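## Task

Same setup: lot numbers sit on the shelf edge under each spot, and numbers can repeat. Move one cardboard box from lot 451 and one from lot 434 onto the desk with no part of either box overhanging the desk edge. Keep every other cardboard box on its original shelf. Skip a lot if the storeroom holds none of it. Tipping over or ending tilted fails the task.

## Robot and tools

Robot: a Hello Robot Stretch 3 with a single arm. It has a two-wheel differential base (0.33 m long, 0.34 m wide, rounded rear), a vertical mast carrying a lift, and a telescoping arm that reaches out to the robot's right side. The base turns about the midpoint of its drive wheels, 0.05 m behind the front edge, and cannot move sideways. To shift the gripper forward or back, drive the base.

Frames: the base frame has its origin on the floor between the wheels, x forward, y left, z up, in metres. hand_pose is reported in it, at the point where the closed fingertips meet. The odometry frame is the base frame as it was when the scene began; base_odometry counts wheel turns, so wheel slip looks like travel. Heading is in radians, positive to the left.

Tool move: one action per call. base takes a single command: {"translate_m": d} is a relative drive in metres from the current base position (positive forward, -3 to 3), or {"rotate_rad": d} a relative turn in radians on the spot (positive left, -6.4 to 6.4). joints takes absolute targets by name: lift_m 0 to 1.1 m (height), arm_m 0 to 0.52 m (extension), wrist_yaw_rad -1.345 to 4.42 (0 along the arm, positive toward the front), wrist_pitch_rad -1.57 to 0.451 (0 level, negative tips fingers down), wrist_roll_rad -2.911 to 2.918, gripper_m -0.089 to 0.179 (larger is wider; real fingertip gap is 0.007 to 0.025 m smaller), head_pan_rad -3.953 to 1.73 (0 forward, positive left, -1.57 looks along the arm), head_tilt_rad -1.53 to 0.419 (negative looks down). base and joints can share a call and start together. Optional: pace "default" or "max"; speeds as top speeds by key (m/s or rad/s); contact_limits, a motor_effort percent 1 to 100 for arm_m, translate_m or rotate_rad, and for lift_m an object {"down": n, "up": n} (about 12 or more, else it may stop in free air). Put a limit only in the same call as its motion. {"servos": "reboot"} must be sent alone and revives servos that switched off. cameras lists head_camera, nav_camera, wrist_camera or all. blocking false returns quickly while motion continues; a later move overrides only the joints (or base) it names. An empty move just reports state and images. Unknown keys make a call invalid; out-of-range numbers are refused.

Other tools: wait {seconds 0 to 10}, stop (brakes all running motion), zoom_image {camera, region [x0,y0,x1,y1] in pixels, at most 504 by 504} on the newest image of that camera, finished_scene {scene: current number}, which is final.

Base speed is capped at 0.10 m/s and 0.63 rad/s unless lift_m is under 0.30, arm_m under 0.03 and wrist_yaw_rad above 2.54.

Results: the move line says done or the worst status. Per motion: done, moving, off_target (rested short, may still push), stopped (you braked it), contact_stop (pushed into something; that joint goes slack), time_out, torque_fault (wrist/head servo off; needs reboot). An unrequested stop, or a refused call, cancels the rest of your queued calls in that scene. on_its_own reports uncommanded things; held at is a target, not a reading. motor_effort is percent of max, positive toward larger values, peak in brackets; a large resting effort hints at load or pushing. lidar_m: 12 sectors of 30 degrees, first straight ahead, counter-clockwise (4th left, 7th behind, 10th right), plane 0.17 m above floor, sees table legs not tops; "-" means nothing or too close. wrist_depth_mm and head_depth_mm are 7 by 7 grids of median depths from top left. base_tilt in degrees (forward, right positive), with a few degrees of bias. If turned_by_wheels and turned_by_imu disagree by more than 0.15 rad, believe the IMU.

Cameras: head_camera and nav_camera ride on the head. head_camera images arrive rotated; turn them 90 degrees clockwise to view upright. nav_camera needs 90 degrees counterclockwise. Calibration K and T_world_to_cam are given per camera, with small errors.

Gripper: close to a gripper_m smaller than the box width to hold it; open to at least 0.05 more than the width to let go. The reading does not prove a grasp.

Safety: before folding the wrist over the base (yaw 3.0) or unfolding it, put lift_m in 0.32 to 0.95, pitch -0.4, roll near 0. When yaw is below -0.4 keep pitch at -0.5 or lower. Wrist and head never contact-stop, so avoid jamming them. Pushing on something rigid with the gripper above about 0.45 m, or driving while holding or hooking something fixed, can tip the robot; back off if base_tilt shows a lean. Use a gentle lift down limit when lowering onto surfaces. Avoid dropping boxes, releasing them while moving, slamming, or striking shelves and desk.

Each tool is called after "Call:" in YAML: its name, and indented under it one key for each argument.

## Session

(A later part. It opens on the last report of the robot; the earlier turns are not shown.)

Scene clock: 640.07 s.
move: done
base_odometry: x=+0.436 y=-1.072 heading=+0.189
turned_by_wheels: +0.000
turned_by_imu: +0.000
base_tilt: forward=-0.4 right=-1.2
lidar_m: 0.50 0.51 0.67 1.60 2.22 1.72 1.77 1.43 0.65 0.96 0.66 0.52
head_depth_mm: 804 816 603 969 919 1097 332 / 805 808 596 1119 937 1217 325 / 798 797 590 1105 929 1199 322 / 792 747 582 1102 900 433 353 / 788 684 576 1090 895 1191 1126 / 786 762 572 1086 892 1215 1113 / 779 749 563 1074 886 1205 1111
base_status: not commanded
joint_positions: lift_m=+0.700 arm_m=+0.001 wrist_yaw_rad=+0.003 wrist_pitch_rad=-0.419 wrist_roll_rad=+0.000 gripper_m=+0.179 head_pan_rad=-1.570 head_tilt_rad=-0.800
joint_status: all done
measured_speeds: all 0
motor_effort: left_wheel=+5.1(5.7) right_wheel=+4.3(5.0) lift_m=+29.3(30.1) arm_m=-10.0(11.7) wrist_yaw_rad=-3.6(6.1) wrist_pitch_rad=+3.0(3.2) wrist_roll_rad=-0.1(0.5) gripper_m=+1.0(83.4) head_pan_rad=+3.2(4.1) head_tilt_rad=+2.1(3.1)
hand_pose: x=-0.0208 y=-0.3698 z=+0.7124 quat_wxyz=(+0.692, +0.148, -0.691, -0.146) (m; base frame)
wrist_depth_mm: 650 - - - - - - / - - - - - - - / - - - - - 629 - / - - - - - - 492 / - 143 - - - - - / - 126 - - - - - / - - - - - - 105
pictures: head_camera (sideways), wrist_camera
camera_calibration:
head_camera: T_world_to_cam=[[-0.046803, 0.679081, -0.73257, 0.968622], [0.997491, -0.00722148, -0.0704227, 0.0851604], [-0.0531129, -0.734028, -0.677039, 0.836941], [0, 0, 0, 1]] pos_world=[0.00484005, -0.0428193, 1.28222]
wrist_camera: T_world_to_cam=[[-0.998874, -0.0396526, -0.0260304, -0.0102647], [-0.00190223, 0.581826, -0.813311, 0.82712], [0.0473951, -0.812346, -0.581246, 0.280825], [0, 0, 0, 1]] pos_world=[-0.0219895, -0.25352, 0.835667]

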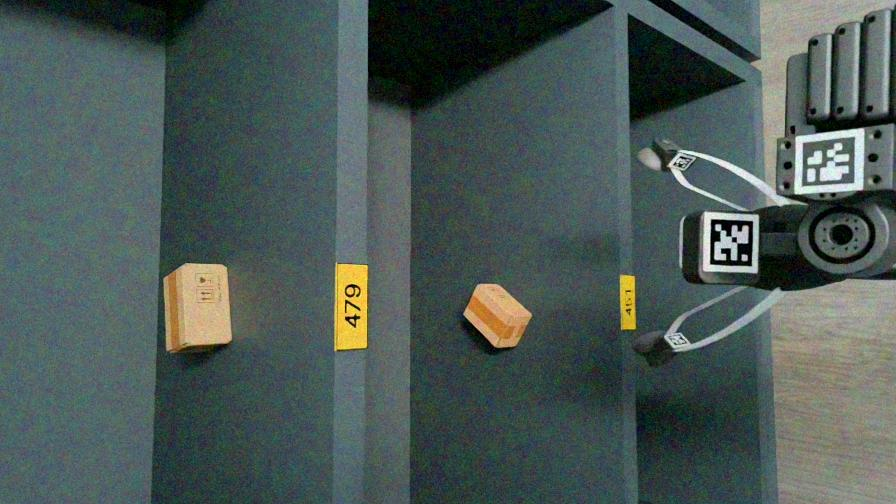

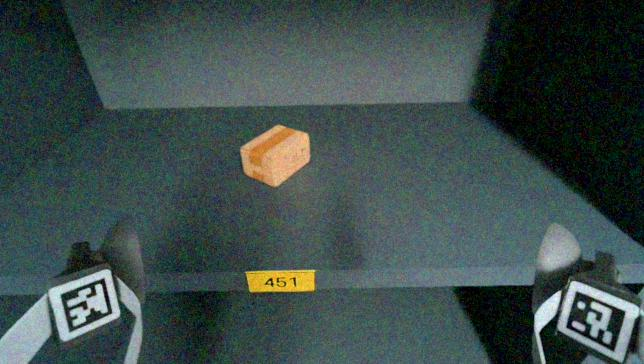

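Call:
move:
  base: {"translate_m": 0.177}
  joints: {"lift_m": 0.67, "wrist_pitch_rad": -0.58, "wrist_yaw_rad": -0.42, "head_pan_rad": -1.8}

Call:
move:
  joints: {"arm_m": 0.3}
  contact_limits: {"arm_m": 25}
  cameras: ["head_camera","wrist_camera"]

Scene clock: 663.50 s.
move: done
base_odometry: x=+0.609 y=-1.039 heading=+0.189
turned_by_wheels: +0.000
turned_by_imu: +0.001
base_tilt: forward=-0.2 right=-1.1
lidar_m: 0.32 0.33 0.43 1.03 2.80 1.87 1.94 0.76 0.78 0.95 0.48 0.34
head_depth_mm: 855 818 659 1004 1027 1272 1151 / 870 808 627 1123 990 1271 363 / 845 798 617 1115 957 1233 347 / 820 746 584 1102 925 1223 347 / 795 690 577 1092 897 1180 501 / 774 763 551 1078 892 1183 1114 / 755 750 544 1060 887 1159 1097
base_status: done
joint_positions: lift_m=+0.670 arm_m=+0.001 wrist_yaw_rad=-0.417 wrist_pitch_rad=-0.590 wrist_roll_rad=+0.000 gripper_m=+0.179 head_pan_rad=-1.800 head_tilt_rad=-0.800
joint_status: all done
measured_speeds: all 0
motor_effort: left_wheel=+0.6(10.1) right_wheel=+10.8(13.7) lift_m=+24.4(27.3) arm_m=-8.5(9.8) wrist_yaw_rad=-3.1(5.8) wrist_pitch_rad=+1.4(4.3) wrist_roll_rad=-0.3(0.5) gripper_m=+0.3(1.3) head_pan_rad=-2.9(5.3) head_tilt_rad=+2.2(3.0)
hand_pose: x=-0.1023 y=-0.3279 z=+0.6461 quat_wxyz=(+0.619, +0.061, -0.704, -0.342) (m; base frame)
wrist_depth_mm: - - - - - - - / - - 449 - - - 516 / - - - - - - - / - - - - 976 658 - / 316 147 - - - 780 931 / 122 126 - - 794 829 820 / - - - 733 756 723 105
pictures: none

Scene clock: 666.93 s.
move: done
base_odometry: x=+0.609 y=-1.039 heading=+0.189
turned_by_wheels: +0.000
turned_by_imu: +0.000
base_tilt: forward=-0.3 right=-1.1
lidar_m: 0.32 0.33 0.43 1.03 2.79 1.87 1.94 0.76 0.78 0.94 0.48 0.34
head_depth_mm: 851 818 661 1007 1023 1266 1145 / 869 808 627 1115 990 1268 372 / 841 794 618 1113 932 405 363 / 819 744 586 1073 507 1198 1124 / 796 690 578 593 588 1216 1128 / 773 762 551 1088 867 1182 1111 / 755 749 543 1061 884 1159 1096
base_status: not commanded
joint_positions: lift_m=+0.670 arm_m=+0.300 wrist_yaw_rad=-0.417 wrist_pitch_rad=-0.591 wrist_roll_rad=+0.000 gripper_m=+0.179 head_pan_rad=-1.800 head_tilt_rad=-0.800
joint_status: all done
measured_speeds: all 0
motor_effort: left_wheel=+0.2(1.0) right_wheel=+10.5(11.5) lift_m=+25.3(25.8) arm_m=+12.9(14.9) wrist_yaw_rad=-2.9(4.6) wrist_pitch_rad=+1.5(1.7) wrist_roll_rad=-0.2(0.7) gripper_m=+0.4(1.2) head_pan_rad=-2.7(3.7) head_tilt_rad=+2.1(3.0)
contact_limits: arm_m 25 (drawing in: default 31, maximum 55; extending or still: default 40, maximum 69)
hand_pose: x=-0.1023 y=-0.6272 z=+0.6460 quat_wxyz=(+0.619, +0.062, -0.704, -0.342) (m; base frame)
wrist_depth_mm: 329 - - - - 553 - / - - - - - - - / - - - - - - - / - - - 283 - - - / 322 304 303 259 305 303 308 / - 144 269 261 272 268 267 / 239 247 246 244 244 241 105
pictures: head_camera (sideways), wrist_camera
camera_calibration:
head_camera: T_world_to_cam=[[0.109317, 0.671885, -0.732544, 0.967646], [0.969562, -0.234507, -0.070402, 0.0852854], [-0.219089, -0.702551, -0.677069, 0.837986], [0, 0, 0, 1]] pos_world=[-0.00487582, -0.041419, 1.28222]
wrist_camera: T_world_to_cam=[[-0.926077, 0.375982, -0.0319143, 0.168381], [0.288558, 0.651162, -0.701942, 0.923926], [-0.243136, -0.659261, -0.711519, 0.187438], [0, 0, 0, 1]] pos_world=[-0.0650991, -0.541363, 0.787281]

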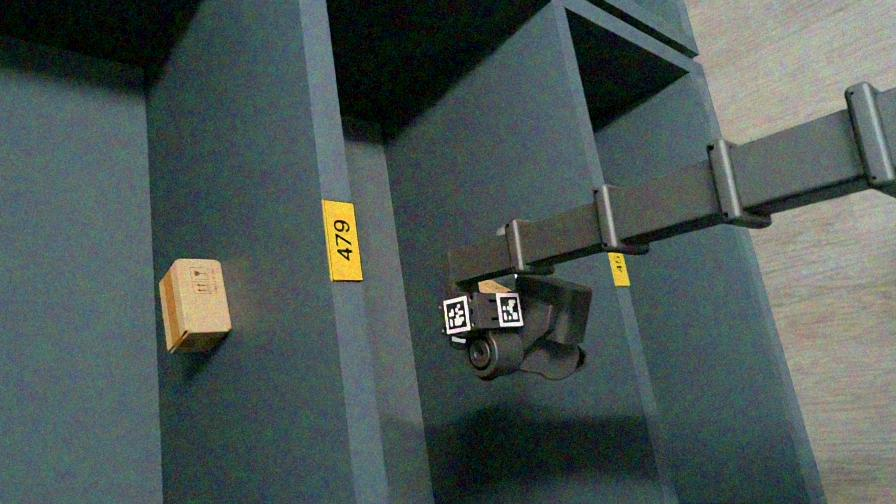

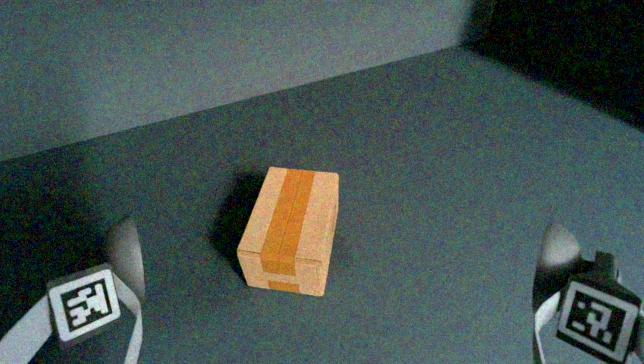

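Call:
move:
  base: {"translate_m": 0.018}
  joints: {"wrist_yaw_rad": -0.53, "arm_m": 0.399}
  contact_limits: {"arm_m": 25}

Call:
move:
  joints: {"lift_m": 0.615}
  speeds: {"lift_m":0.06}
  contact_limits: {"lift_m": {"down": 18}}
  cameras: ["wrist_camera"]

Scene clock: 684.40 s.
move: done
base_odometry: x=+0.627 y=-1.035 heading=+0.188
turned_by_wheels: +0.000
turned_by_imu: +0.000
base_tilt: forward=-0.2 right=-1.2
lidar_m: 0.30 0.31 0.41 0.97 2.80 1.88 1.96 0.77 0.80 0.94 0.46 0.32
head_depth_mm: 870 820 660 1026 1045 1270 1146 / 869 808 625 1118 988 1267 372 / 842 796 617 1115 931 400 364 / 818 707 584 966 511 1212 1130 / 793 695 577 635 897 1218 1124 / 772 758 550 1047 887 1184 1116 / 753 750 543 1054 882 1154 1089
base_status: done
joint_positions: lift_m=+0.670 arm_m=+0.399 wrist_yaw_rad=-0.527 wrist_pitch_rad=-0.591 wrist_roll_rad=+0.000 gripper_m=+0.179 head_pan_rad=-1.800 head_tilt_rad=-0.800
joint_status: all done
measured_speeds: all 0
motor_effort: left_wheel=+3.2(6.7) right_wheel=+6.5(12.8) lift_m=+28.3(28.9) arm_m=+13.1(14.6) wrist_yaw_rad=-1.6(5.5) wrist_pitch_rad=+1.5(1.7) wrist_roll_rad=-0.3(0.5) gripper_m=+0.5(1.1) head_pan_rad=-2.5(3.3) head_tilt_rad=+1.6(3.0)
contact_limits: arm_m 25 (drawing in: default 31, maximum 55; extending or still: default 40, maximum 69)
hand_pose: x=-0.1218 y=-0.7162 z=+0.6460 quat_wxyz=(+0.599, +0.023, -0.707, -0.375) (m; base frame)
wrist_depth_mm: 253 278 316 - - 501 - / 272 300 332 - - - - / 294 323 - - - - - / 320 350 - - - - - / 319 302 309 307 305 305 307 / - 144 274 219 270 270 265 / 238 242 246 195 238 242 105
pictures: none

Scene clock: 685.90 s.
move: done
base_odometry: x=+0.627 y=-1.035 heading=+0.188
turned_by_wheels: +0.000
turned_by_imu: +0.000
base_tilt: forward=-0.3 right=-1.1
lidar_m: 0.30 0.31 0.41 0.97 2.80 1.88 1.96 0.78 0.80 0.94 0.46 0.32
head_depth_mm: 867 819 659 1029 1047 1268 1151 / 870 808 627 1121 992 1271 1146 / 845 796 617 1110 958 494 406 / 817 708 582 1101 572 1193 1125 / 795 693 577 686 873 1218 1122 / 774 759 549 1081 871 1181 1116 / 751 747 542 1057 883 1154 1095
base_status: not commanded
joint_positions: lift_m=+0.615 arm_m=+0.399 wrist_yaw_rad=-0.527 wrist_pitch_rad=-0.591 wrist_roll_rad=+0.000 gripper_m=+0.179 head_pan_rad=-1.800 head_tilt_rad=-0.800
joint_status: all done
measured_speeds: all 0
motor_effort: left_wheel=+3.5(3.9) right_wheel=+6.9(7.9) lift_m=+23.4(26.4) arm_m=+12.4(13.9) wrist_yaw_rad=-1.9(4.7) wrist_pitch_rad=+1.6(1.6) wrist_roll_rad=-0.5(0.5) gripper_m=+0.4(1.0) head_pan_rad=-2.5(3.3) head_tilt_rad=+1.3(2.4)
contact_limits: arm_m 25 (drawing in: default 31, maximum 55; extending or still: default 40, maximum 69); lift_m down 18 (down: maximum 72; up: maximum 65)
hand_pose: x=-0.1218 y=-0.7162 z=+0.5910 quat_wxyz=(+0.599, +0.023, -0.707, -0.375) (m; base frame)
wrist_depth_mm: 253 278 315 - - - - / 271 302 332 - - - - / 294 318 317 311 310 314 310 / 283 279 279 276 272 270 269 / 247 237 240 179 232 238 240 / - 144 213 159 202 210 - / 186 190 189 143 182 189 105
pictures: wrist_camera
camera_calibration:
wrist_camera: T_world_to_cam=[[-0.879224, 0.47534, -0.0319064, 0.258821], [0.358266, 0.615557, -0.701951, 0.931899], [-0.314025, -0.628603, -0.71151, 0.0982079], [0, 0, 0, 1]] pos_world=[-0.0754658, -0.634931, 0.732281]

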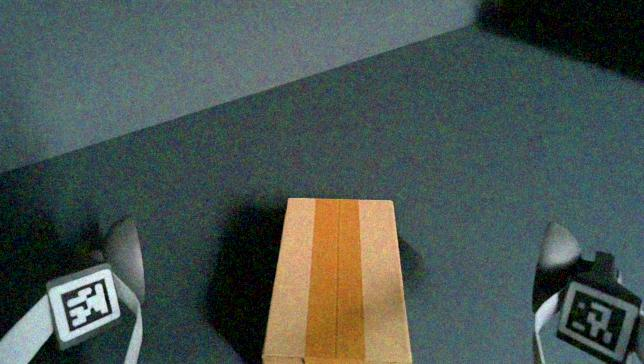

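Call:
move:
  joints: {"lift_m": 0.580}
  speeds: {"lift_m":0.04}
  contact_limits: {"lift_m": {"down": 15}}

Call:
move:
  joints: {"gripper_m": 0.035}
  cameras: ["wrist_camera"]

Call:
move:
  joints: {"lift_m": 0.65}
  speeds: {"lift_m":0.05}
  cameras: ["wrist_camera"]

Scene clock: 695.57 s.
move: done
base_odometry: x=+0.627 y=-1.035 heading=+0.188
turned_by_wheels: +0.000
turned_by_imu: +0.000
base_tilt: forward=-0.2 right=-1.1
lidar_m: 0.30 0.31 0.41 0.97 2.80 1.89 1.96 0.78 0.80 0.94 0.46 0.32
head_depth_mm: 867 818 661 1027 1051 1265 1147 / 869 803 624 1119 992 1272 1141 / 842 792 616 1114 958 1232 430 / 820 706 584 1106 619 559 1105 / 795 695 578 717 850 1214 1128 / 772 761 550 1086 869 1189 1110 / 755 748 542 1058 880 1156 1092
base_status: not commanded
joint_positions: lift_m=+0.580 arm_m=+0.399 wrist_yaw_rad=-0.527 wrist_pitch_rad=-0.591 wrist_roll_rad=+0.000 gripper_m=+0.179 head_pan_rad=-1.800 head_tilt_rad=-0.800
joint_status: all done
measured_speeds: all 0
motor_effort: left_wheel=+3.1(3.9) right_wheel=+7.3(7.6) lift_m=+23.3(25.9) arm_m=+11.0(11.4) wrist_yaw_rad=-3.6(4.3) wrist_pitch_rad=+1.5(1.6) wrist_roll_rad=-0.3(0.5) gripper_m=+0.6(1.2) head_pan_rad=-2.3(2.8) head_tilt_rad=+2.1(2.8)
contact_limits: arm_m 25 (drawing in: default 31, maximum 55; extending or still: default 40, maximum 69); lift_m down 15 (down: maximum 72; up: maximum 65)
hand_pose: x=-0.1218 y=-0.7162 z=+0.5560 quat_wxyz=(+0.599, +0.023, -0.707, -0.375) (m; base frame)
wrist_depth_mm: 254 277 312 - - - - / 272 299 319 308 315 311 308 / 272 269 268 265 261 260 258 / 232 230 229 156 211 221 221 / 202 195 194 136 186 193 193 / 123 168 172 124 126 172 171 / - 156 155 116 117 155 107
pictures: none

Scene clock: 697.53 s.
move: done
base_odometry: x=+0.627 y=-1.035 heading=+0.188
turned_by_wheels: +0.000
turned_by_imu: +0.000
base_tilt: forward=-0.2 right=-1.2
lidar_m: 0.30 0.31 0.41 0.97 2.80 1.89 1.96 0.78 0.81 0.94 0.46 0.32
head_depth_mm: 868 818 662 1023 1049 1272 1146 / 867 807 628 1124 994 1272 1142 / 841 793 616 1111 959 1235 430 / 820 707 583 1096 621 561 1109 / 793 694 578 716 850 1210 1124 / 773 760 550 1086 872 1185 1114 / 751 749 541 1059 884 1155 1092
base_status: not commanded
joint_positions: lift_m=+0.580 arm_m=+0.399 wrist_yaw_rad=-0.528 wrist_pitch_rad=-0.591 wrist_roll_rad=+0.000 gripper_m=+0.036 head_pan_rad=-1.800 head_tilt_rad=-0.800
joint_status: all done
measured_speeds: all 0
motor_effort: left_wheel=+3.4(3.9) right_wheel=+7.0(8.0) lift_m=+23.8(24.2) arm_m=+10.4(10.7) wrist_yaw_rad=-3.3(4.4) wrist_pitch_rad=+1.6(1.7) wrist_roll_rad=-0.4(0.5) gripper_m=-20.1(91.1) head_pan_rad=-2.1(2.9) head_tilt_rad=+1.5(2.6)
contact_limits: arm_m 25 (drawing in: default 31, maximum 55; extending or still: default 40, maximum 69); lift_m down 15 (down: maximum 72; up: maximum 65)
hand_pose: x=-0.1219 y=-0.7161 z=+0.5560 quat_wxyz=(+0.599, +0.022, -0.707, -0.376) (m; base frame)
wrist_depth_mm: 252 277 314 - - - - / 272 301 319 308 315 312 307 / 272 272 267 266 262 260 258 / 233 229 229 157 212 222 222 / 201 201 150 136 144 195 193 / 178 178 127 123 126 172 171 / 163 152 133 117 113 149 154
pictures: wrist_camera
camera_calibration:
wrist_camera: T_world_to_cam=[[-0.878908, 0.475926, -0.031874, 0.258078], [0.358675, 0.615368, -0.701907, 0.907212], [-0.314442, -0.628344, -0.711555, 0.0734684], [0, 0, 0, 1]] pos_world=[-0.0754656, -0.634932, 0.697281]

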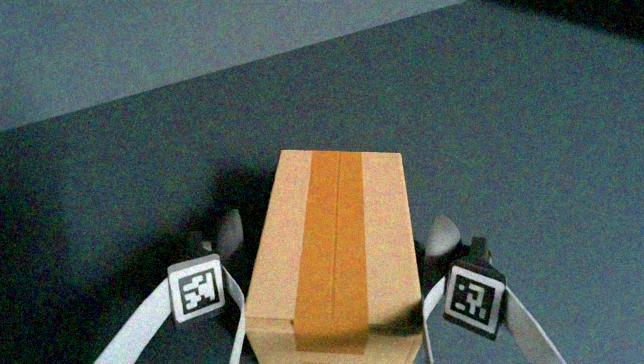

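Scene clock: 699.47 s.
move: done
base_odometry: x=+0.627 y=-1.035 heading=+0.188
turned_by_wheels: +0.000
turned_by_imu: +0.000
base_tilt: forward=-0.3 right=-1.2
lidar_m: 0.30 0.31 0.41 0.97 2.80 1.89 1.96 0.78 0.80 0.94 0.46 0.32
head_depth_mm: 868 819 661 1033 1043 1269 1146 / 867 807 626 1122 991 1275 1121 / 841 797 616 1109 933 434 375 / 818 705 583 1040 531 1198 1130 / 795 695 577 654 874 1218 1122 / 773 762 550 1046 888 1185 1113 / 752 747 543 1058 883 1153 1087
base_status: not commanded
joint_positions: lift_m=+0.650 arm_m=+0.399 wrist_yaw_rad=-0.529 wrist_pitch_rad=-0.597 wrist_roll_rad=+0.001 gripper_m=+0.038 head_pan_rad=-1.800 head_tilt_rad=-0.800
joint_status: all done
measured_speeds: all 0
motor_effort: left_wheel=+1.7(3.9) right_wheel=+5.6(7.7) lift_m=+30.9(33.1) arm_m=+8.3(10.0) wrist_yaw_rad=-1.4(4.3) wrist_pitch_rad=+2.7(2.8) wrist_roll_rad=-0.5(0.7) gripper_m=-8.5(20.5) head_pan_rad=-2.6(3.0) head_tilt_rad=+1.8(2.3)
contact_limits: arm_m 25 (drawing in: default 31, maximum 55; extending or still: default 40, maximum 69)
hand_pose: x=-0.1217 y=-0.7151 z=+0.6247 quat_wxyz=(+0.598, +0.024, -0.707, -0.378) (m; base frame)
wrist_depth_mm: 253 279 317 - - 500 - / 273 301 331 - - - - / 295 324 - - - - - / 311 317 314 321 310 307 310 / 287 282 269 280 278 276 274 / 253 251 130 150 130 240 243 / 232 217 122 116 114 213 218
pictures: wrist_camera
camera_calibration:
wrist_camera: T_world_to_cam=[[-0.87792, 0.477704, -0.0324867, 0.261778], [0.362255, 0.618316, -0.697465, 0.954512], [-0.313095, -0.624087, -0.715882, 0.128991], [0, 0, 0, 1]] pos_world=[-0.07557, -0.63474, 0.766585]

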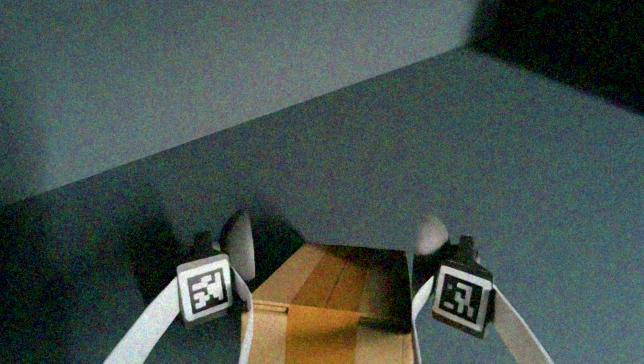

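Call:
move:
  joints: {"lift_m": 0.582}
  speeds: {"lift_m":0.04}
  contact_limits: {"lift_m": {"down": 15}}
  cameras: ["wrist_camera"]

Scene clock: 711.47 s.
move: done
base_odometry: x=+0.627 y=-1.035 heading=+0.188
turned_by_wheels: +0.000
turned_by_imu: +0.000
base_tilt: forward=-0.3 right=-1.2
lidar_m: 0.30 0.31 0.41 0.97 2.80 1.89 1.96 0.78 0.80 0.94 0.46 0.32
head_depth_mm: 868 820 662 1031 1052 1270 1142 / 870 808 626 1120 989 1263 1144 / 842 795 617 1113 958 1234 429 / 820 708 584 1103 616 561 1111 / 796 693 578 729 852 1215 1122 / 774 761 551 1084 870 1187 1119 / 755 749 542 1055 881 1157 1091
base_status: not commanded
joint_positions: lift_m=+0.582 arm_m=+0.399 wrist_yaw_rad=-0.529 wrist_pitch_rad=-0.571 wrist_roll_rad=+0.001 gripper_m=+0.038 head_pan_rad=-1.800 head_tilt_rad=-0.800
joint_status: all done
measured_speeds: all 0
motor_effort: left_wheel=+2.0(2.1) right_wheel=+5.2(5.9) lift_m=+20.4(30.0) arm_m=+5.2(7.5) wrist_yaw_rad=-1.4(2.5) wrist_pitch_rad=-2.1(2.8) wrist_roll_rad=-0.3(0.8) gripper_m=-8.3(9.1) head_pan_rad=-2.1(2.6) head_tilt_rad=+1.4(2.5)
contact_limits: arm_m 25 (drawing in: default 31, maximum 55; extending or still: default 40, maximum 69); lift_m down 15 (down: maximum 72; up: maximum 65)
hand_pose: x=-0.1238 y=-0.7187 z=+0.5619 quat_wxyz=(+0.602, +0.015, -0.707, -0.370) (m; base frame)
wrist_depth_mm: 252 277 313 - - - - / 269 299 329 329 321 317 316 / 282 287 283 283 280 275 272 / 245 244 241 163 172 235 231 / 212 211 154 142 145 204 202 / 186 185 130 126 127 179 179 / 169 158 157 127 125 155 160
pictures: wrist_camera
camera_calibration:
wrist_camera: T_world_to_cam=[[-0.87828, 0.477083, -0.0318797, 0.258737], [0.353294, 0.602574, -0.715603, 0.91133], [-0.322192, -0.639762, -0.69778, 0.0585743], [0, 0, 0, 1]] pos_world=[-0.0758524, -0.63511, 0.701271]

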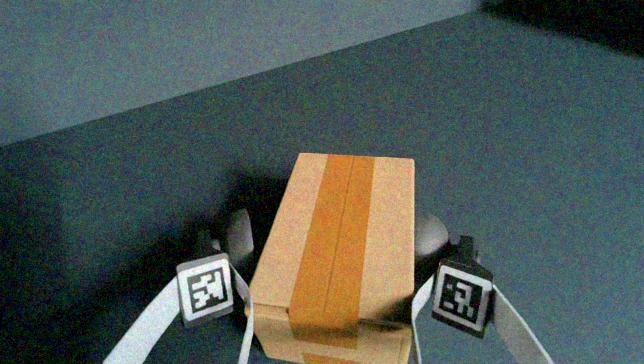

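Call:
move:
  joints: {"gripper_m": 0.179}

Call:
move:
  joints: {"wrist_yaw_rad": -0.60, "wrist_pitch_rad": -0.58, "arm_m": 0.419}
  contact_limits: {"arm_m": 25}
  cameras: ["wrist_camera"]

Scene clock: 722.97 s.
move: done
base_odometry: x=+0.627 y=-1.035 heading=+0.188
turned_by_wheels: +0.000
turned_by_imu: +0.000
base_tilt: forward=-0.2 right=-1.1
lidar_m: 0.30 0.31 0.41 0.97 2.80 1.89 1.96 0.78 0.80 0.94 0.46 0.32
head_depth_mm: 866 818 660 1028 1045 1270 1143 / 869 803 627 1120 994 1271 1145 / 843 796 617 1110 956 1232 429 / 818 708 584 1102 616 559 1109 / 796 694 576 729 852 1216 1127 / 774 762 550 1081 867 1187 1113 / 755 749 542 1057 885 1151 1093
base_status: not commanded
joint_positions: lift_m=+0.582 arm_m=+0.399 wrist_yaw_rad=-0.529 wrist_pitch_rad=-0.590 wrist_roll_rad=+0.001 gripper_m=+0.179 head_pan_rad=-1.800 head_tilt_rad=-0.800
joint_status: all done
measured_speeds: all 0
motor_effort: left_wheel=+1.3(2.2) right_wheel=+5.1(5.8) lift_m=+26.6(27.3) arm_m=+3.3(4.7) wrist_yaw_rad=-1.3(2.7) wrist_pitch_rad=+1.4(2.1) wrist_roll_rad=-0.3(0.8) gripper_m=+0.6(84.3) head_pan_rad=-1.5(2.3) head_tilt_rad=+1.3(2.0)
contact_limits: arm_m 25 (drawing in: default 31, maximum 55; extending or still: default 40, maximum 69); lift_m down 15 (down: maximum 72; up: maximum 65)
hand_pose: x=-0.1223 y=-0.7161 z=+0.5581 quat_wxyz=(+0.599, +0.022, -0.707, -0.376) (m; base frame)
wrist_depth_mm: 253 278 314 - - - - / 271 302 321 312 308 305 311 / 276 275 271 271 266 262 262 / 235 235 232 159 168 225 223 / 205 202 202 138 146 198 195 / 122 171 174 123 128 175 - / 118 161 157 135 152 157 107
pictures: none

Scene clock: 724.00 s.
move: done
base_odometry: x=+0.627 y=-1.035 heading=+0.188
turned_by_wheels: +0.000
turned_by_imu: +0.000
base_tilt: forward=-0.3 right=-1.2
lidar_m: 0.30 0.31 0.41 0.97 2.81 1.89 1.96 0.78 0.80 0.94 0.46 0.32
head_depth_mm: 870 818 661 1029 1046 1263 1140 / 869 808 626 1121 991 1266 1137 / 843 795 617 1112 958 1235 429 / 819 705 582 1098 616 1168 1108 / 797 693 577 731 866 1217 1119 / 775 759 550 1084 865 1185 1114 / 753 749 542 1054 887 1153 1092
base_status: not commanded
joint_positions: lift_m=+0.582 arm_m=+0.419 wrist_yaw_rad=-0.597 wrist_pitch_rad=-0.590 wrist_roll_rad=+0.001 gripper_m=+0.179 head_pan_rad=-1.800 head_tilt_rad=-0.800
joint_status: all done
measured_speeds: all 0
motor_effort: left_wheel=+1.5(1.9) right_wheel=+5.5(6.0) lift_m=+26.9(27.3) arm_m=+12.5(14.9) wrist_yaw_rad=-3.9(6.3) wrist_pitch_rad=+1.4(3.6) wrist_roll_rad=-0.5(0.8) gripper_m=+0.5(1.1) head_pan_rad=-1.9(2.3) head_tilt_rad=+1.2(2.0)
contact_limits: arm_m 25 (drawing in: default 31, maximum 55; extending or still: default 40, maximum 69); lift_m down 15 (down: maximum 72; up: maximum 65)
hand_pose: x=-0.1336 y=-0.7289 z=+0.5581 quat_wxyz=(+0.586, -0.002, -0.707, -0.396) (m; base frame)
wrist_depth_mm: 237 265 304 339 - - - / 256 289 317 313 308 304 312 / 267 276 272 271 266 264 262 / 235 233 232 159 220 226 224 / 204 197 200 138 145 197 196 / 123 172 174 125 128 174 - / - 160 153 110 114 157 107
pictures: wrist_camera
camera_calibration:
wrist_camera: T_world_to_cam=[[-0.843672, 0.535878, -0.0324447, 0.302562], [0.400727, 0.588372, -0.702308, 0.906886], [-0.357262, -0.605519, -0.711134, 0.0738989], [0, 0, 0, 1]] pos_world=[-0.0817488, -0.650976, 0.699281]

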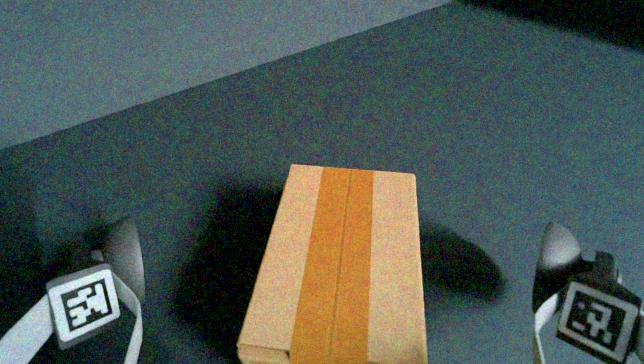

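Call:
move:
  base: {"translate_m": -0.004}
  joints: {"wrist_yaw_rad": -0.65, "arm_m": 0.427, "lift_m": 0.578}
  contact_limits: {"arm_m": 25, "lift_m": {"down": 15}}

Call:
move:
  joints: {"gripper_m": 0.040}
  cameras: ["wrist_camera"]

Call:
move:
  joints: {"lift_m": 0.64}
  speeds: {"lift_m":0.04}
  cameras: ["wrist_camera"]

Scene clock: 736.43 s.
move: done
base_odometry: x=+0.623 y=-1.036 heading=+0.188
turned_by_wheels: +0.000
turned_by_imu: +0.000
base_tilt: forward=-0.4 right=-1.1
lidar_m: 0.31 0.31 0.41 0.99 2.80 1.88 1.95 0.77 0.80 0.94 0.46 0.32
head_depth_mm: 863 818 660 1023 1048 1271 1141 / 870 807 626 1124 989 1270 1138 / 842 795 616 1108 961 1237 432 / 819 708 583 1098 621 1170 1106 / 795 691 578 733 874 1212 1121 / 771 759 550 1080 870 1183 1110 / 755 748 542 1060 884 1159 1096
base_status: done
joint_positions: lift_m=+0.578 arm_m=+0.427 wrist_yaw_rad=-0.647 wrist_pitch_rad=-0.590 wrist_roll_rad=+0.001 gripper_m=+0.179 head_pan_rad=-1.800 head_tilt_rad=-0.800
joint_status: all done
measured_speeds: all 0
motor_effort: left_wheel=-7.0(8.7) right_wheel=-5.1(7.7) lift_m=+23.5(28.5) arm_m=+13.9(14.8) wrist_yaw_rad=-2.9(6.2) wrist_pitch_rad=+1.4(1.6) wrist_roll_rad=-0.3(0.7) gripper_m=+0.1(1.3) head_pan_rad=-1.3(2.0) head_tilt_rad=+1.7(1.9)
contact_limits: arm_m 25 (drawing in: default 31, maximum 55; extending or still: default 40, maximum 69); lift_m down 15 (down: maximum 72; up: maximum 65)
hand_pose: x=-0.1417 y=-0.7310 z=+0.5540 quat_wxyz=(+0.576, -0.020, -0.707, -0.410) (m; base frame)
wrist_depth_mm: 236 265 305 365 - - - / 253 287 308 318 310 308 305 / 261 267 264 263 259 256 254 / 229 228 226 154 227 220 218 / 199 197 191 133 188 192 195 / - 167 125 121 164 170 169 / 151 154 109 107 148 153 107
pictures: none

Scene clock: 738.37 s.
move: done
base_odometry: x=+0.623 y=-1.036 heading=+0.188
turned_by_wheels: +0.000
turned_by_imu: +0.000
base_tilt: forward=-0.3 right=-1.2
lidar_m: 0.31 0.31 0.41 0.98 2.80 1.88 1.95 0.77 0.80 0.94 0.46 0.32
head_depth_mm: 862 816 660 1024 1048 1268 1147 / 865 810 628 1114 990 1275 1142 / 843 796 615 1111 962 1232 431 / 819 708 583 1102 623 1172 1110 / 795 692 576 733 874 1226 1123 / 773 761 551 1080 867 1193 1120 / 755 750 542 1063 883 1155 1092
base_status: not commanded
joint_positions: lift_m=+0.578 arm_m=+0.427 wrist_yaw_rad=-0.647 wrist_pitch_rad=-0.591 wrist_roll_rad=+0.001 gripper_m=+0.041 head_pan_rad=-1.800 head_tilt_rad=-0.800
joint_status: all done
measured_speeds: all 0
motor_effort: left_wheel=-6.5(7.3) right_wheel=-5.5(6.4) lift_m=+23.3(23.8) arm_m=+12.9(13.9) wrist_yaw_rad=-4.1(4.3) wrist_pitch_rad=+1.5(1.6) wrist_roll_rad=-0.4(0.8) gripper_m=-19.9(91.2) head_pan_rad=-1.5(1.9) head_tilt_rad=+1.1(2.2)
contact_limits: arm_m 25 (drawing in: default 31, maximum 55; extending or still: default 40, maximum 69); lift_m down 15 (down: maximum 72; up: maximum 65)
hand_pose: x=-0.1417 y=-0.7310 z=+0.5540 quat_wxyz=(+0.576, -0.020, -0.707, -0.410) (m; base frame)
wrist_depth_mm: 234 265 306 364 - - - / 253 286 310 316 311 307 307 / 263 268 265 262 258 256 254 / 229 227 226 154 227 219 218 / 199 198 150 134 143 192 190 / 176 171 127 122 121 167 169 / 161 150 109 107 108 148 152
pictures: wrist_camera
camera_calibration:
wrist_camera: T_world_to_cam=[[-0.815842, 0.57736, -0.032509, 0.331128], [0.429773, 0.56776, -0.7021, 0.897433], [-0.386907, -0.586774, -0.711336, 0.0765169], [0, 0, 0, 1]] pos_world=[-0.0859387, -0.655809, 0.695282]

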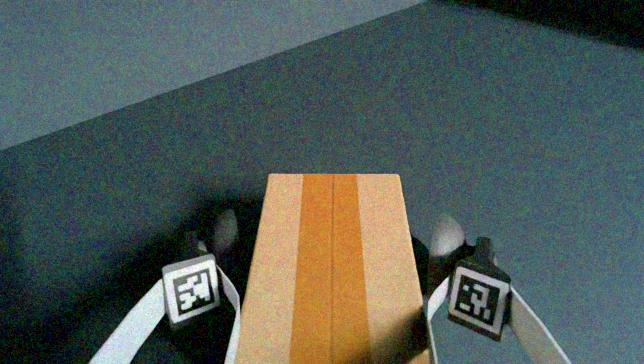

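Scene clock: 740.40 s.
move: done
base_odometry: x=+0.623 y=-1.036 heading=+0.188
turned_by_wheels: +0.000
turned_by_imu: +0.000
base_tilt: forward=-0.3 right=-1.2
lidar_m: 0.31 0.31 0.41 0.98 2.80 1.88 1.96 0.77 0.80 0.94 0.46 0.32
head_depth_mm: 863 819 662 1027 1045 1269 1148 / 868 806 626 1118 995 1272 1139 / 846 797 616 1109 956 445 383 / 819 707 583 1036 544 1198 1129 / 793 691 576 673 897 1215 1122 / 773 762 551 1052 890 1189 1114 / 756 749 541 1062 885 1154 1093
base_status: not commanded
joint_positions: lift_m=+0.640 arm_m=+0.427 wrist_yaw_rad=-0.647 wrist_pitch_rad=-0.597 wrist_roll_rad=+0.001 gripper_m=+0.043 head_pan_rad=-1.800 head_tilt_rad=-0.800
joint_status: all done
measured_speeds: all 0
motor_effort: left_wheel=-7.1(7.3) right_wheel=-5.4(6.0) lift_m=+31.3(34.6) arm_m=+12.2(13.5) wrist_yaw_rad=-2.3(4.6) wrist_pitch_rad=+2.6(2.8) wrist_roll_rad=-0.5(0.8) gripper_m=-8.6(20.4) head_pan_rad=-1.2(2.1) head_tilt_rad=+1.1(1.9)
contact_limits: arm_m 25 (drawing in: default 31, maximum 55; extending or still: default 40, maximum 69)
hand_pose: x=-0.1411 y=-0.7302 z=+0.6148 quat_wxyz=(+0.574, -0.018, -0.707, -0.412) (m; base frame)
wrist_depth_mm: 236 264 305 - 502 - - / 254 286 325 - - - - / 270 310 361 - - - - / 293 311 312 307 303 301 300 / 273 273 155 159 158 263 263 / 242 241 131 126 128 230 233 / 222 207 111 107 110 204 211
pictures: wrist_camera
camera_calibration:
wrist_camera: T_world_to_cam=[[-0.815607, 0.577684, -0.0326489, 0.333402], [0.432479, 0.57117, -0.697658, 0.939531], [-0.384378, -0.583135, -0.715687, 0.126072], [0, 0, 0, 1]] pos_world=[-0.0859438, -0.655716, 0.756585]

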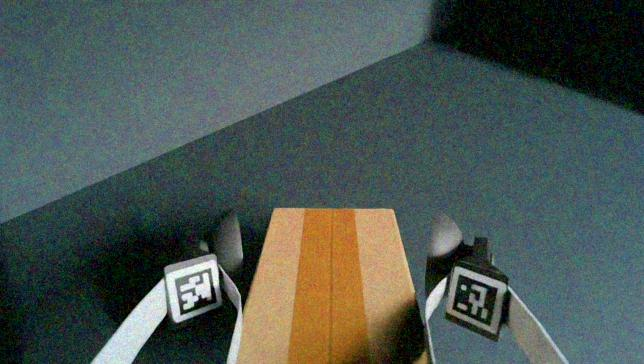

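Call:
move:
  joints: {"gripper_m": 0.036}
  cameras: ["wrist_camera"]

Call:
move:
  joints: {"lift_m": 0.68}
  speeds: {"lift_m":0.04}
  cameras: ["wrist_camera"]

Scene clock: 749.13 s.
move: done
base_odometry: x=+0.623 y=-1.036 heading=+0.188
turned_by_wheels: +0.000
turned_by_imu: +0.000
base_tilt: forward=-0.2 right=-1.1
lidar_m: 0.31 0.31 0.41 0.98 2.79 1.88 1.95 0.77 0.80 0.95 0.46 0.32
head_depth_mm: 868 819 661 1028 1047 1266 1146 / 872 806 626 1121 986 1263 1139 / 842 794 618 1111 954 445 384 / 818 706 584 1039 544 1196 1127 / 793 691 577 675 893 1214 1117 / 771 759 550 1050 889 1182 1111 / 756 750 542 1057 887 1153 1093
base_status: not commanded
joint_positions: lift_m=+0.640 arm_m=+0.427 wrist_yaw_rad=-0.647 wrist_pitch_rad=-0.597 wrist_roll_rad=+0.001 gripper_m=+0.037 head_pan_rad=-1.800 head_tilt_rad=-0.800
joint_status: all done
measured_speeds: all 0
motor_effort: left_wheel=-6.6(7.2) right_wheel=-5.6(6.2) lift_m=+31.5(31.8) arm_m=+11.0(11.8) wrist_yaw_rad=-2.6(4.3) wrist_pitch_rad=+2.7(2.7) wrist_roll_rad=-0.4(0.8) gripper_m=-20.9(58.4) head_pan_rad=-1.1(1.9) head_tilt_rad=+0.9(1.8)
contact_limits: arm_m 25 (drawing in: default 31, maximum 55; extending or still: default 40, maximum 69)
hand_pose: x=-0.1411 y=-0.7302 z=+0.6148 quat_wxyz=(+0.574, -0.018, -0.707, -0.412) (m; base frame)
wrist_depth_mm: 236 265 305 - 500 - - / 253 284 325 - - - - / 270 312 362 - - - - / 292 312 310 307 305 302 299 / 273 274 155 159 156 264 261 / 243 242 131 125 128 229 233 / 221 208 111 107 110 204 210
pictures: wrist_camera
camera_calibration:
wrist_camera: T_world_to_cam=[[-0.815607, 0.577684, -0.0326489, 0.333402], [0.432479, 0.57117, -0.697658, 0.939531], [-0.384378, -0.583135, -0.715687, 0.126072], [0, 0, 0, 1]] pos_world=[-0.0859438, -0.655716, 0.756585]

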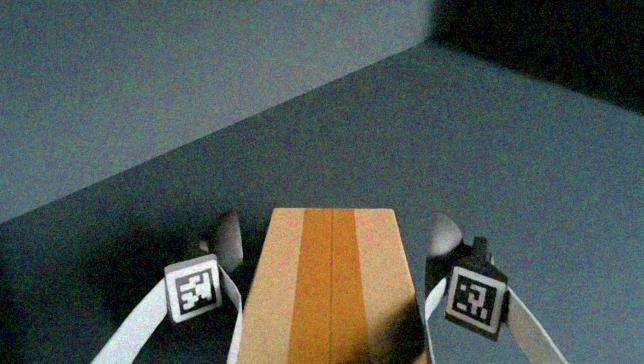

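Scene clock: 750.63 s.
move: done
base_odometry: x=+0.623 y=-1.036 heading=+0.188
turned_by_wheels: +0.000
turned_by_imu: +0.000
base_tilt: forward=-0.3 right=-1.0
lidar_m: 0.31 0.31 0.41 0.98 2.80 1.88 1.96 0.77 0.80 0.94 0.46 0.32
head_depth_mm: 862 816 662 1027 1053 1275 1145 / 869 809 627 1120 988 1266 356 / 840 795 616 1111 929 393 355 / 816 707 584 613 488 1221 1128 / 795 692 578 656 895 1219 1123 / 770 760 551 1015 890 1184 1118 / 752 750 541 1054 885 1155 1092
base_status: not commanded
joint_positions: lift_m=+0.680 arm_m=+0.427 wrist_yaw_rad=-0.647 wrist_pitch_rad=-0.597 wrist_roll_rad=+0.001 gripper_m=+0.039 head_pan_rad=-1.800 head_tilt_rad=-0.800
joint_status: all done
measured_speeds: all 0
motor_effort: left_wheel=-6.9(7.2) right_wheel=-5.9(6.3) lift_m=+29.1(34.5) arm_m=+10.8(12.0) wrist_yaw_rad=-2.5(4.5) wrist_pitch_rad=+2.7(2.8) wrist_roll_rad=-0.4(0.7) gripper_m=-8.7(21.1) head_pan_rad=-0.7(1.6) head_tilt_rad=+0.9(1.6)
contact_limits: arm_m 25 (drawing in: default 31, maximum 55; extending or still: default 40, maximum 69)
hand_pose: x=-0.1411 y=-0.7301 z=+0.6547 quat_wxyz=(+0.574, -0.018, -0.707, -0.412) (m; base frame)
wrist_depth_mm: 237 265 306 - - - - / 254 288 323 - - - - / 271 310 - - - - - / 293 331 - - - - - / 308 324 153 159 155 311 309 / 287 280 131 126 128 271 277 / 262 246 111 107 110 241 249
pictures: wrist_camera
camera_calibration:
wrist_camera: T_world_to_cam=[[-0.815598, 0.577697, -0.0326366, 0.334707], [0.432661, 0.57144, -0.697324, 0.967365], [-0.384192, -0.582857, -0.716013, 0.155158], [0, 0, 0, 1]] pos_world=[-0.0859441, -0.655716, 0.796585]

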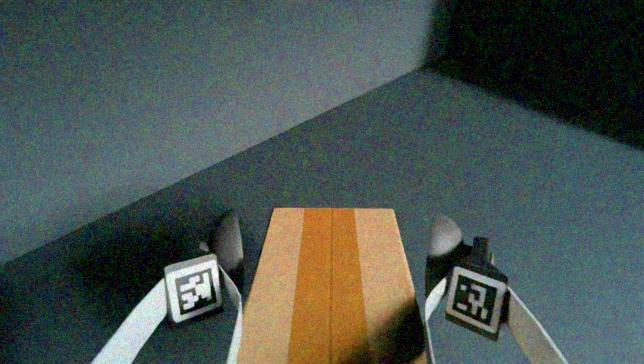

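Call:
move:
  joints: {"arm_m": 0.0}
  speeds: {"arm_m": 0.1}
  cameras: ["wrist_camera","head_camera"]

Call:
move:
  joints: {"wrist_yaw_rad": 1.57}
  speeds: {"wrist_yaw_rad": 0.7}
  cameras: ["wrist_camera"]

Scene clock: 762.53 s.
move: done
base_odometry: x=+0.623 y=-1.036 heading=+0.188
turned_by_wheels: +0.000
turned_by_imu: +0.000
base_tilt: forward=-0.4 right=-1.2
lidar_m: 0.31 0.31 0.41 0.98 2.80 1.88 1.95 0.77 0.80 0.94 0.46 0.32
head_depth_mm: 865 819 661 1026 1048 1265 1145 / 870 808 628 1123 988 1266 345 / 842 797 617 1110 961 1238 341 / 820 705 584 1101 925 630 339 / 794 692 576 1097 894 1221 1064 / 772 759 551 1080 888 1181 1112 / 754 749 543 1060 883 1161 1088
base_status: not commanded
joint_positions: lift_m=+0.680 arm_m=+0.001 wrist_yaw_rad=-0.647 wrist_pitch_rad=-0.597 wrist_roll_rad=+0.001 gripper_m=+0.039 head_pan_rad=-1.800 head_tilt_rad=-0.800
joint_status: all done
measured_speeds: all 0
motor_effort: left_wheel=-6.6(7.4) right_wheel=-5.3(6.4) lift_m=+31.3(32.1) arm_m=-12.8(14.9) wrist_yaw_rad=-2.8(5.1) wrist_pitch_rad=+2.7(2.9) wrist_roll_rad=-0.4(0.8) gripper_m=-9.2(9.6) head_pan_rad=-0.6(1.6) head_tilt_rad=+0.4(1.7)
hand_pose: x=-0.1411 y=-0.3037 z=+0.6547 quat_wxyz=(+0.574, -0.018, -0.707, -0.413) (m; base frame)
wrist_depth_mm: - - - - - 538 - / - - - - - - - / - - - - - - - / - - - - 790 - - / 320 332 151 159 151 926 948 / 304 - 131 126 128 807 838 / - - 108 107 110 725 759
pictures: head_camera (sideways), wrist_camera
camera_calibration:
head_camera: T_world_to_cam=[[0.109317, 0.671885, -0.732544, 0.967646], [0.969562, -0.234507, -0.070402, 0.0852854], [-0.219089, -0.702551, -0.677069, 0.837986], [0, 0, 0, 1]] pos_world=[-0.00487582, -0.041419, 1.28222]
wrist_camera: T_world_to_cam=[[-0.815595, 0.577701, -0.0326704, 0.0883475], [0.432749, 0.571524, -0.697201, 0.723575], [-0.384102, -0.582772, -0.716131, 0.403867], [0, 0, 0, 1]] pos_world=[-0.0859443, -0.229216, 0.796585]

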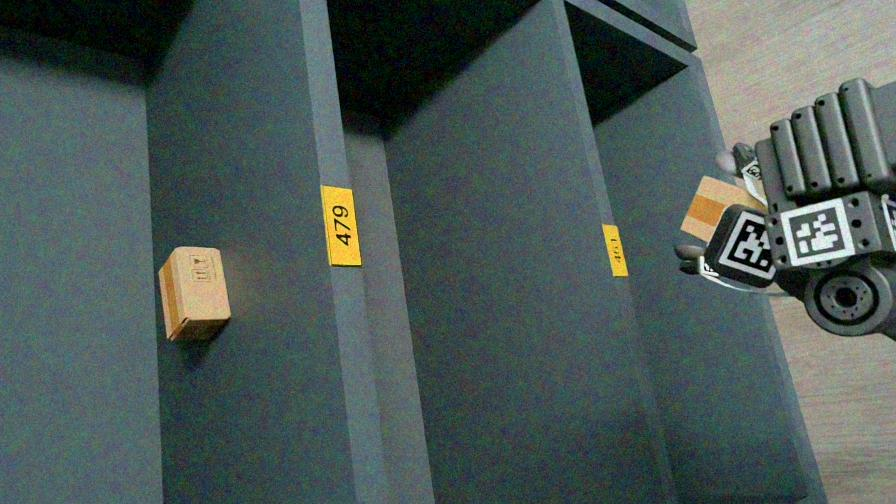

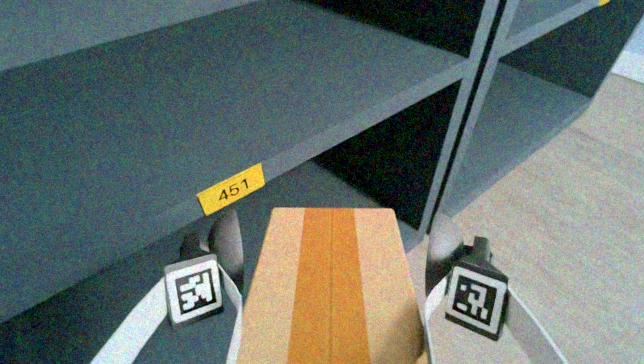

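Scene clock: 766.27 s.
move: done
base_odometry: x=+0.623 y=-1.036 heading=+0.188
turned_by_wheels: +0.000
turned_by_imu: +0.000
base_tilt: forward=-0.2 right=-1.3
lidar_m: 0.31 0.31 0.41 0.98 2.80 1.88 1.96 0.77 0.80 0.94 0.46 0.33
head_depth_mm: 862 821 660 1024 1050 1266 1142 / 868 806 627 1118 993 1263 345 / 844 795 617 1115 959 1253 341 / 817 708 583 1103 921 1217 339 / 794 692 577 1094 892 1220 399 / 773 762 551 1082 888 1188 1111 / 753 750 543 1062 884 1152 1093
base_status: not commanded
joint_positions: lift_m=+0.680 arm_m=+0.001 wrist_yaw_rad=+1.567 wrist_pitch_rad=-0.597 wrist_roll_rad=+0.001 gripper_m=+0.039 head_pan_rad=-1.800 head_tilt_rad=-0.800
joint_status: all done
measured_speeds: all 0
motor_effort: left_wheel=-6.7(7.3) right_wheel=-5.3(6.4) lift_m=+30.5(31.6) arm_m=-7.9(13.6) wrist_yaw_rad=+2.3(6.2) wrist_pitch_rad=+2.8(2.9) wrist_roll_rad=-0.3(0.8) gripper_m=-9.0(9.4) head_pan_rad=-0.5(1.2) head_tilt_rad=+0.4(1.7)
hand_pose: x=+0.1769 y=-0.1465 z=+0.6547 quat_wxyz=(+0.626, +0.624, -0.332, +0.329) (m; base frame)
wrist_depth_mm: 224 232 227 228 229 230 231 / - 258 254 253 256 257 259 / - 282 286 288 291 294 295 / - - 330 333 335 338 340 / - - 153 159 155 399 406 / - - 131 126 129 125 - / - - 108 107 107 - -
pictures: wrist_camera
camera_calibration:
wrist_camera: T_world_to_cam=[[0.0267709, -0.99911, -0.0326108, -0.123136], [-0.716835, 0.00355019, -0.697234, 0.6164], [0.696729, 0.0420421, -0.716101, 0.517839], [0, 0, 0, 1]] pos_world=[0.0843598, -0.146985, 0.796585]

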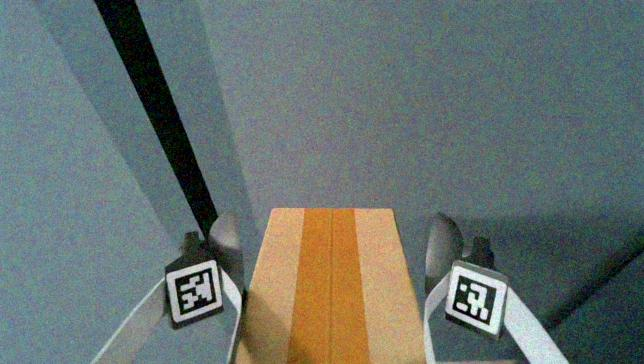

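Call:
move:
  base: {"translate_m": -0.73}

Call:
move:
  base: {"rotate_rad": -1.57}
  cameras: ["wrist_camera"]

Call:
move:
  base: {"translate_m": -0.95}

Call:
move:
  base: {"translate_m": -0.91}
  joints: {"lift_m": 0.88, "head_pan_rad": -1.57, "head_tilt_rad": -0.65}
  cameras: ["wrist_camera","head_camera","nav_camera"]

Scene clock: 787.00 s.
move: done
base_odometry: x=-0.094 y=-1.173 heading=+0.189
turned_by_wheels: +0.000
turned_by_imu: -0.001
base_tilt: forward=-0.3 right=-1.2
lidar_m: 1.03 1.05 1.38 3.69 1.32 1.30 1.24 0.97 1.04 0.54 0.55 1.09
head_depth_mm: 935 821 1249 1126 1382 1322 1145 / 910 809 1231 1122 1361 1290 346 / 880 798 648 1079 989 1256 341 / 855 785 639 1105 952 1245 339 / 833 776 605 1096 942 1218 399 / 808 764 596 1084 892 1126 1114 / 778 687 552 661 774 1138 1113
base_status: done
joint_positions: lift_m=+0.680 arm_m=+0.001 wrist_yaw_rad=+1.567 wrist_pitch_rad=-0.597 wrist_roll_rad=+0.001 gripper_m=+0.039 head_pan_rad=-1.800 head_tilt_rad=-0.800
joint_status: not commanded
measured_speeds: all 0
motor_effort: left_wheel=-3.6(12.5) right_wheel=-7.7(12.1) lift_m=+28.6(30.3) arm_m=+10.0(10.7) wrist_yaw_rad=+2.1(4.0) wrist_pitch_rad=+2.8(2.9) wrist_roll_rad=-0.5(0.8) gripper_m=-8.9(9.6) head_pan_rad=+0.7(1.0) head_tilt_rad=-0.1(1.5)
hand_pose: x=+0.1769 y=-0.1465 z=+0.6547 quat_wxyz=(+0.626, +0.624, -0.332, +0.329) (m; base frame)
wrist_depth_mm: - - - 947 - - - / - - - - - - - / - - - - - - - / - - - - - - - / 994 - 153 158 156 - - / 877 123 131 126 128 - - / 804 753 107 107 110 125 -
pictures: none

Scene clock: 790.60 s.
move: done
base_odometry: x=-0.094 y=-1.173 heading=-1.381
turned_by_wheels: -1.570
turned_by_imu: -1.545
base_tilt: forward=-0.2 right=-1.3
lidar_m: 0.53 0.55 1.08 1.03 1.06 1.41 3.71 1.33 1.30 1.23 0.96 1.03
head_depth_mm: 1195 1367 1619 1827 1564 1316 1149 / 1145 1323 1553 1802 1551 1316 346 / 1102 1264 1468 1750 1543 1308 341 / 1077 1221 1419 1700 1536 1292 339 / 1044 1184 1373 1630 1516 1283 399 / 1022 1152 1328 1564 1516 1288 1117 / 998 1118 1288 1502 1496 1277 1115
base_status: done
joint_positions: lift_m=+0.680 arm_m=+0.001 wrist_yaw_rad=+1.567 wrist_pitch_rad=-0.597 wrist_roll_rad=+0.001 gripper_m=+0.039 head_pan_rad=-1.800 head_tilt_rad=-0.800
joint_status: not commanded
measured_speeds: all 0
motor_effort: left_wheel=+8.2(11.4) right_wheel=-9.8(13.9) lift_m=+27.5(28.6) arm_m=+7.4(12.0) wrist_yaw_rad=+1.6(3.4) wrist_pitch_rad=+2.8(2.9) wrist_roll_rad=-0.5(0.8) gripper_m=-8.7(9.7) head_pan_rad=+0.3(1.0) head_tilt_rad=+0.6(1.2)
hand_pose: x=+0.1769 y=-0.1464 z=+0.6547 quat_wxyz=(+0.626, +0.624, -0.332, +0.329) (m; base frame)
wrist_depth_mm: - 451 - - - - - / - 508 - - - - - / - - 621 - - - - / - - 695 - - - - / - - 150 159 151 - 857 / 847 123 131 126 128 804 824 / 794 761 108 107 110 734 759
pictures: wrist_camera
camera_calibration:
wrist_camera: T_world_to_cam=[[0.0269823, -0.999102, -0.0326824, -0.123095], [-0.716832, 0.00344868, -0.697237, 0.616387], [0.696723, 0.0422409, -0.716095, 0.517864], [0, 0, 0, 1]] pos_world=[0.0843597, -0.146985, 0.796585]

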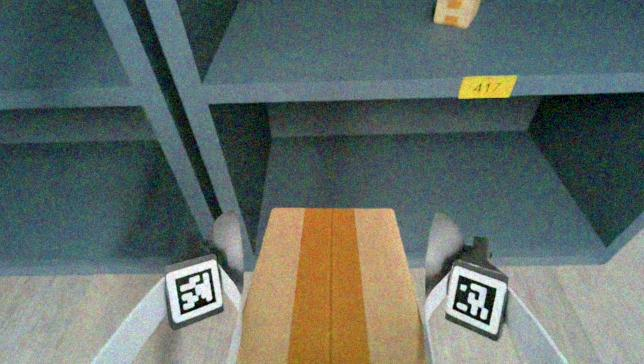

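Scene clock: 801.23 s.
move: done
base_odometry: x=-0.273 y=-0.240 heading=-1.381
turned_by_wheels: +0.000
turned_by_imu: -0.001
base_tilt: forward=-0.4 right=-1.2
lidar_m: 1.47 1.47 1.04 0.99 1.01 1.35 2.79 1.15 0.87 0.86 1.31 1.71
head_depth_mm: 1228 1389 1101 883 1520 1320 1145 / 1193 1339 1088 869 1518 1318 346 / 1162 1294 1081 838 1533 1308 341 / 1127 1274 1069 832 1493 1294 339 / 1097 1246 1057 824 1410 1290 399 / 1066 1211 1089 874 1476 1283 1118 / 1045 1175 1344 1577 1506 1279 1108
base_status: done
joint_positions: lift_m=+0.680 arm_m=+0.001 wrist_yaw_rad=+1.567 wrist_pitch_rad=-0.597 wrist_roll_rad=+0.001 gripper_m=+0.039 head_pan_rad=-1.800 head_tilt_rad=-0.800
joint_status: not commanded
measured_speeds: all 0
motor_effort: left_wheel=-5.5(9.5) right_wheel=-5.8(14.7) lift_m=+25.5(27.8) arm_m=-12.2(13.6) wrist_yaw_rad=+1.4(3.6) wrist_pitch_rad=+2.7(2.9) wrist_roll_rad=-0.6(0.8) gripper_m=-9.2(9.5) head_pan_rad=+1.5(1.5) head_tilt_rad=+0.3(1.2)
hand_pose: x=+0.1769 y=-0.1464 z=+0.6547 quat_wxyz=(+0.626, +0.624, -0.332, +0.329) (m; base frame)
wrist_depth_mm: - - - - - - - / - - - - - - - / - - - - - - - / - - - - - - - / 958 - 153 159 155 944 934 / 857 123 131 126 129 824 819 / 794 763 107 107 110 726 744
pictures: none

Scene clock: 811.47 s.
move: done
base_odometry: x=-0.445 y=+0.654 heading=-1.381
turned_by_wheels: +0.000
turned_by_imu: -0.001
base_tilt: forward=-0.4 right=-1.2
lidar_m: 2.38 1.41 1.00 0.95 0.97 1.29 1.90 1.95 0.99 0.81 0.75 1.79
head_depth_mm: 1114 1240 1346 1043 825 1526 - / 1104 1233 1334 1031 819 1474 - / 1098 1223 1330 1025 813 1501 - / 1105 1214 1319 1011 807 1472 - / 1091 1209 1313 1004 803 1368 1196 / 1094 1209 1309 997 791 1401 1211 / 1079 1199 1299 984 786 1330 1227
base_status: done
joint_positions: lift_m=+0.880 arm_m=+0.001 wrist_yaw_rad=+1.567 wrist_pitch_rad=-0.598 wrist_roll_rad=+0.001 gripper_m=+0.039 head_pan_rad=-1.570 head_tilt_rad=-0.650
joint_status: all done
measured_speeds: all 0
motor_effort: left_wheel=-3.1(11.3) right_wheel=-9.0(14.8) lift_m=+30.3(35.1) arm_m=-11.7(13.9) wrist_yaw_rad=+2.6(3.8) wrist_pitch_rad=+2.7(2.9) wrist_roll_rad=-0.5(0.8) gripper_m=-8.6(9.7) head_pan_rad=-3.5(4.9) head_tilt_rad=-5.3(7.3)
hand_pose: x=+0.1769 y=-0.1464 z=+0.8546 quat_wxyz=(+0.626, +0.624, -0.332, +0.329) (m; base frame)
wrist_depth_mm: - - - - - - - / - - - - - - - / - - - - - - - / - - - - - - - / - - 153 159 156 - - / - 124 131 126 128 - - / - 960 107 107 110 917 924
pictures: head_camera (sideways), nav_camera (sideways), wrist_camera
camera_calibration:
head_camera: T_world_to_cam=[[-0.0467602, 0.562013, -0.825806, 1.09009], [0.997498, -0.0176043, -0.0684629, 0.082622], [-0.0530148, -0.826941, -0.559784, 0.684389], [0, 0, 0, 1]] pos_world=[0.00484046, -0.0452431, 1.28897]
nav_camera: T_world_to_cam=[[0.0175201, -0.583884, 0.811648, -1.01303], [-0.999788, -0.0189948, 0.00791675, 0.0460203], [0.0107946, -0.811615, -0.584093, 0.713339], [0, 0, 0, 1]] pos_world=[0.0560587, -0.0116618, 1.23852]
wrist_camera: T_world_to_cam=[[0.0269773, -0.999102, -0.0326858, -0.116452], [-0.71703, 0.00344265, -0.697034, 0.755577], [0.69652, 0.0422408, -0.716293, 0.661362], [0, 0, 0, 1]] pos_world=[0.0842601, -0.146885, 0.996585]

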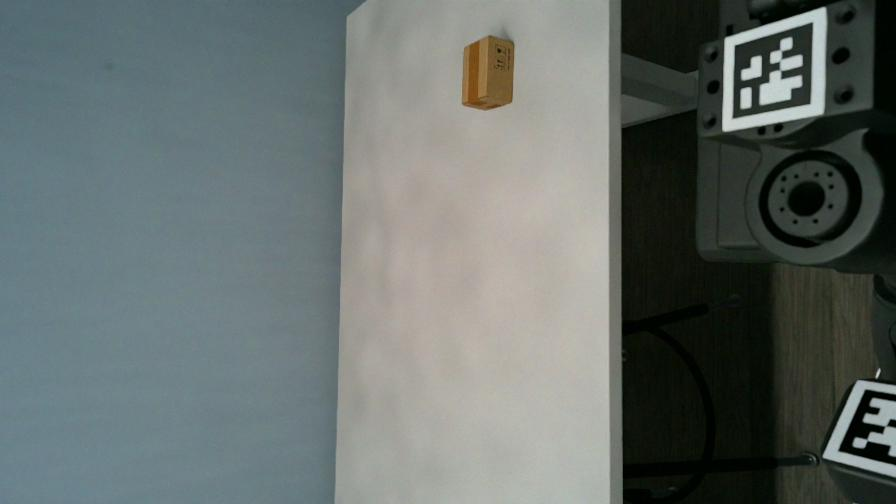

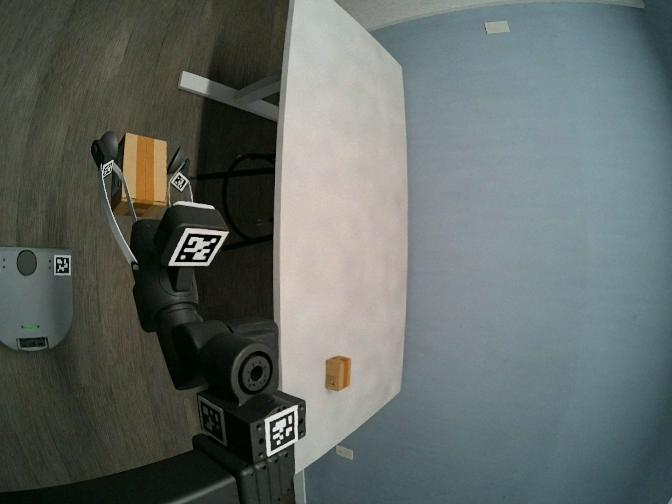

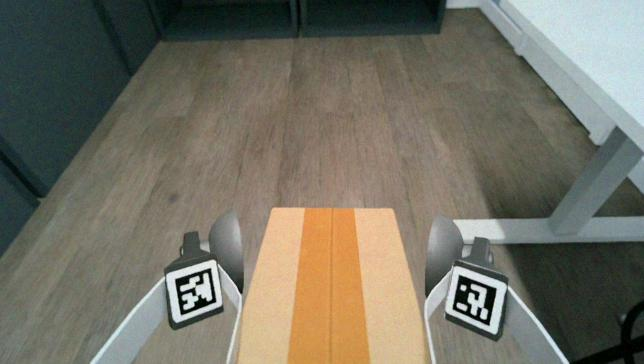

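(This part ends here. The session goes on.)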